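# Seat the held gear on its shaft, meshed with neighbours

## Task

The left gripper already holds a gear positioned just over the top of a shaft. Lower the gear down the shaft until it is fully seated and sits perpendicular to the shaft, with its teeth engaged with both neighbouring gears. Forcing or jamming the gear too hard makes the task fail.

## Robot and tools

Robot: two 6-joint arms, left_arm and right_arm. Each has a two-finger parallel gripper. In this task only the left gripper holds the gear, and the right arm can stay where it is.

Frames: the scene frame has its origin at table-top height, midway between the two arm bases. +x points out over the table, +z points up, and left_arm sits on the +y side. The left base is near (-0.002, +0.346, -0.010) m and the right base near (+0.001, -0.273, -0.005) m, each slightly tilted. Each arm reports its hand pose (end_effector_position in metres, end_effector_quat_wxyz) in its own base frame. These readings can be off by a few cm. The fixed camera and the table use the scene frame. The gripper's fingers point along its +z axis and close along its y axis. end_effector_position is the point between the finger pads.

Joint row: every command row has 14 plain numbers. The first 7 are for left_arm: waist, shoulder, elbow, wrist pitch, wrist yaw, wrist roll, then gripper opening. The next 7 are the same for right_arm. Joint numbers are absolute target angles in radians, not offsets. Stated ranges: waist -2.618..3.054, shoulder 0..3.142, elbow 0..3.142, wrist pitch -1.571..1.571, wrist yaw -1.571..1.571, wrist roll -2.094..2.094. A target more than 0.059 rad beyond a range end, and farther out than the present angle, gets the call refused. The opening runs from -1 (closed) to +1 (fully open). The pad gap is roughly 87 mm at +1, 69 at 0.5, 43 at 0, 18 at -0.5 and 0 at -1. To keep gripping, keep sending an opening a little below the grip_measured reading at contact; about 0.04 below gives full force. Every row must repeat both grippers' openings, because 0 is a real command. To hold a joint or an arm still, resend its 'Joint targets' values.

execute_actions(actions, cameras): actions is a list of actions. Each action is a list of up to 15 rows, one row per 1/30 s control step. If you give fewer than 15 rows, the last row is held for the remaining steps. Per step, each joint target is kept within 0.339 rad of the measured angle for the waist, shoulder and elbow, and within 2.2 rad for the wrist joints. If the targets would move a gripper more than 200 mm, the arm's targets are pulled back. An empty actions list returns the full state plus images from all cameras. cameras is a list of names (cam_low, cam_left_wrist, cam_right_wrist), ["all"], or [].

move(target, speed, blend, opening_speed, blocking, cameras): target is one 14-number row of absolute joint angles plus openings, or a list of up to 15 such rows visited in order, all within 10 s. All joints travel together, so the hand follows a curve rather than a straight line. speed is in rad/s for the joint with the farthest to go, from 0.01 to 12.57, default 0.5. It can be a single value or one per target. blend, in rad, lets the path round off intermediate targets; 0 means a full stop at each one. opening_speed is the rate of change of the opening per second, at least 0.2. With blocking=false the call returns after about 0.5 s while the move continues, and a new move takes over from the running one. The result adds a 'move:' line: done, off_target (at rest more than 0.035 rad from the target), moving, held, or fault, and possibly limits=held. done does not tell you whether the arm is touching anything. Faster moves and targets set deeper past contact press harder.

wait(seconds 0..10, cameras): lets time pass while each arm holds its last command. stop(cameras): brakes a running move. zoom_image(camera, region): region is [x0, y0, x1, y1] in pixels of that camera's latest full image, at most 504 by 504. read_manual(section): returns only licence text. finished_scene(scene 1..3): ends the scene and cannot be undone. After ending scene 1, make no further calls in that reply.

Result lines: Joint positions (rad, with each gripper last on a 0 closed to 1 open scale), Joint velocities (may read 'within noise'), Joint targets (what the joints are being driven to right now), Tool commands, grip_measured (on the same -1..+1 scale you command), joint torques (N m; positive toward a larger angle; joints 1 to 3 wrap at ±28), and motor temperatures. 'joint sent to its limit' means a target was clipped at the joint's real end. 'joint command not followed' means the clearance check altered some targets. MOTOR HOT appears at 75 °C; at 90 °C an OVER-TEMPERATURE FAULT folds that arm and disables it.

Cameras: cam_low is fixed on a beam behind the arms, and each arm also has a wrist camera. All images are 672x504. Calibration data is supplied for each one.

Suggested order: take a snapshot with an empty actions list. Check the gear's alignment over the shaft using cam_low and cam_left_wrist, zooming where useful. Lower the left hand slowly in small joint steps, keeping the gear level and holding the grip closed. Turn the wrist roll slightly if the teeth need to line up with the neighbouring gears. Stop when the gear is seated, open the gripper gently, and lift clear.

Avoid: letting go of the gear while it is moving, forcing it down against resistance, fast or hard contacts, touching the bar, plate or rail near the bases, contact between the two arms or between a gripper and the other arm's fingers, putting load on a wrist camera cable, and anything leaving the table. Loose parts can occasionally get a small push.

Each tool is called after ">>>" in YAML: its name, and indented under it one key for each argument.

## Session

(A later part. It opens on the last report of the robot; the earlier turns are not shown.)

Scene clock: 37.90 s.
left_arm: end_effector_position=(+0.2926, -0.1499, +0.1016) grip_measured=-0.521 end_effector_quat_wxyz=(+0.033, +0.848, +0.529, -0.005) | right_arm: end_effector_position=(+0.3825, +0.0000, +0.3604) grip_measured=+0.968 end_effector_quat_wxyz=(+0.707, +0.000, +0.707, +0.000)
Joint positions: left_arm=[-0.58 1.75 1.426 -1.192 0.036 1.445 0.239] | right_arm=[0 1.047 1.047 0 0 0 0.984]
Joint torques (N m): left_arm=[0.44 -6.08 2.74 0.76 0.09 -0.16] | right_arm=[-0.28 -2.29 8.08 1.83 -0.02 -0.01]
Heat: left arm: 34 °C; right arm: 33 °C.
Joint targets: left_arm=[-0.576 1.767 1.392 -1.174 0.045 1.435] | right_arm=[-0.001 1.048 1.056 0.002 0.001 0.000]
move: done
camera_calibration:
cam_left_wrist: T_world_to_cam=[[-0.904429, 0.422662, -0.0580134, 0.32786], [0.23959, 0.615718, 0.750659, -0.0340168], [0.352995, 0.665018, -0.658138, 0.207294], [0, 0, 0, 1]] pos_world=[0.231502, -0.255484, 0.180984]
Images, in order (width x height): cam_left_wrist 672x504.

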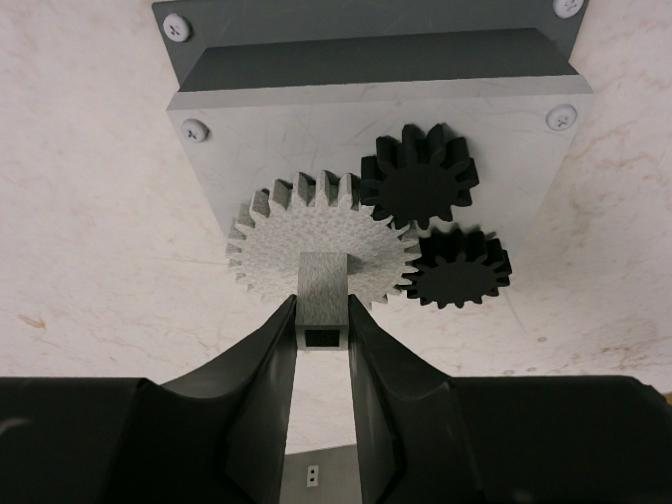

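>>> move:
  target:
    - [-0.578,1.765,1.414,-1.190,0.040,1.444,-1,-0.001,1.048,1.056,0.002,0.001,0,1]
    - [-0.578,1.765,1.415,-1.191,0.040,1.444,-0.2,-0.001,1.048,1.056,0.002,0.001,0,1]
    - [-0.578,1.765,1.45,-1.225,0.040,1.444,-0.2,-0.001,1.048,1.056,0.002,0.001,0,1]
    - [-0.578,1.765,1.575,-1.345,0.040,1.444,-0.2,-0.001,1.048,1.056,0.002,0.001,0,1]
  speed: [0.08,0.1,0.1,0.25]
  opening_speed: 0.8
  cameras: ["cam_left_wrist"]

>>> zoom_image:
  camera: "cam_left_wrist"
  region: [210, 60, 540, 310]

Scene clock: 42.63 s.
left_arm: end_effector_position=(+0.2924, -0.1498, +0.1338) grip_measured=-0.200 end_effector_quat_wxyz=(+0.030, +0.848, +0.529, -0.006) | right_arm: end_effector_position=(+0.3825, +0.0000, +0.3604) grip_measured=+0.968 end_effector_quat_wxyz=(+0.707, +0.000, +0.707, +0.000)
Joint positions: left_arm=[-0.58 1.752 1.558 -1.327 0.036 1.445 0.4] | right_arm=[0 1.047 1.047 0 0 0 0.984]
Joint torques (N m): left_arm=[0.24 -6.46 6.82 0.37 0.04 -0.04] | right_arm=[-0.29 -2.29 8.08 1.83 -0.02 -0.01]
Heat: left arm: 34 °C; right arm: 33 °C.
Joint targets: left_arm=[-0.578 1.765 1.575 -1.345 0.040 1.444] | right_arm=[-0.001 1.048 1.056 0.002 0.001 0.000]
move: done
camera_calibration:
cam_left_wrist: T_world_to_cam=[[-0.904752, 0.422757, -0.0519658, 0.328891], [0.24336, 0.613197, 0.751509, -0.0598442], [0.349571, 0.667283, -0.657673, 0.229794], [0, 0, 0, 1]] pos_world=[0.231799, -0.255682, 0.213194]
Images, in order (width x height): cam_left_wrist 672x504.

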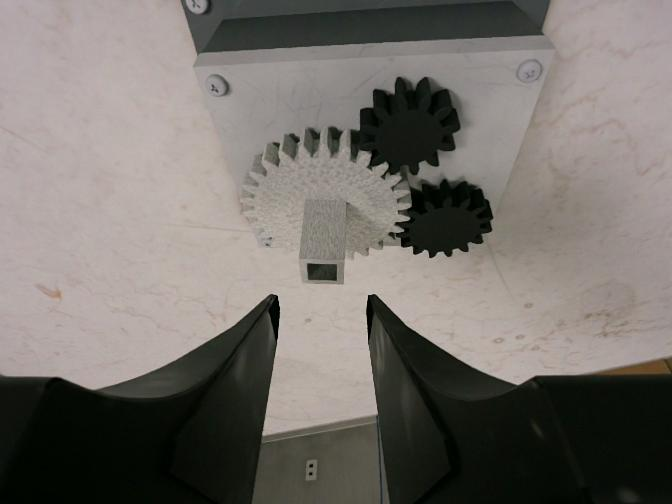

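Scaled by 1.527 from the camera's 672x504 image, which has a finer 960x720 frame.

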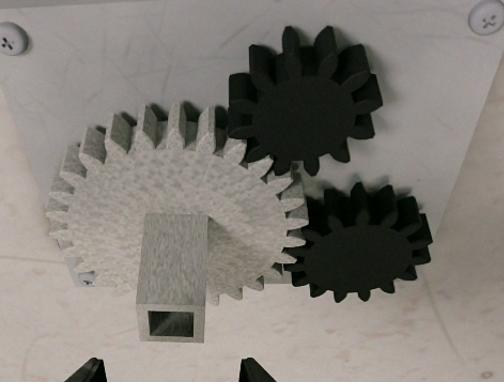

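>>> finished_scene:
  scene: 3

The scene is finished: the task was done.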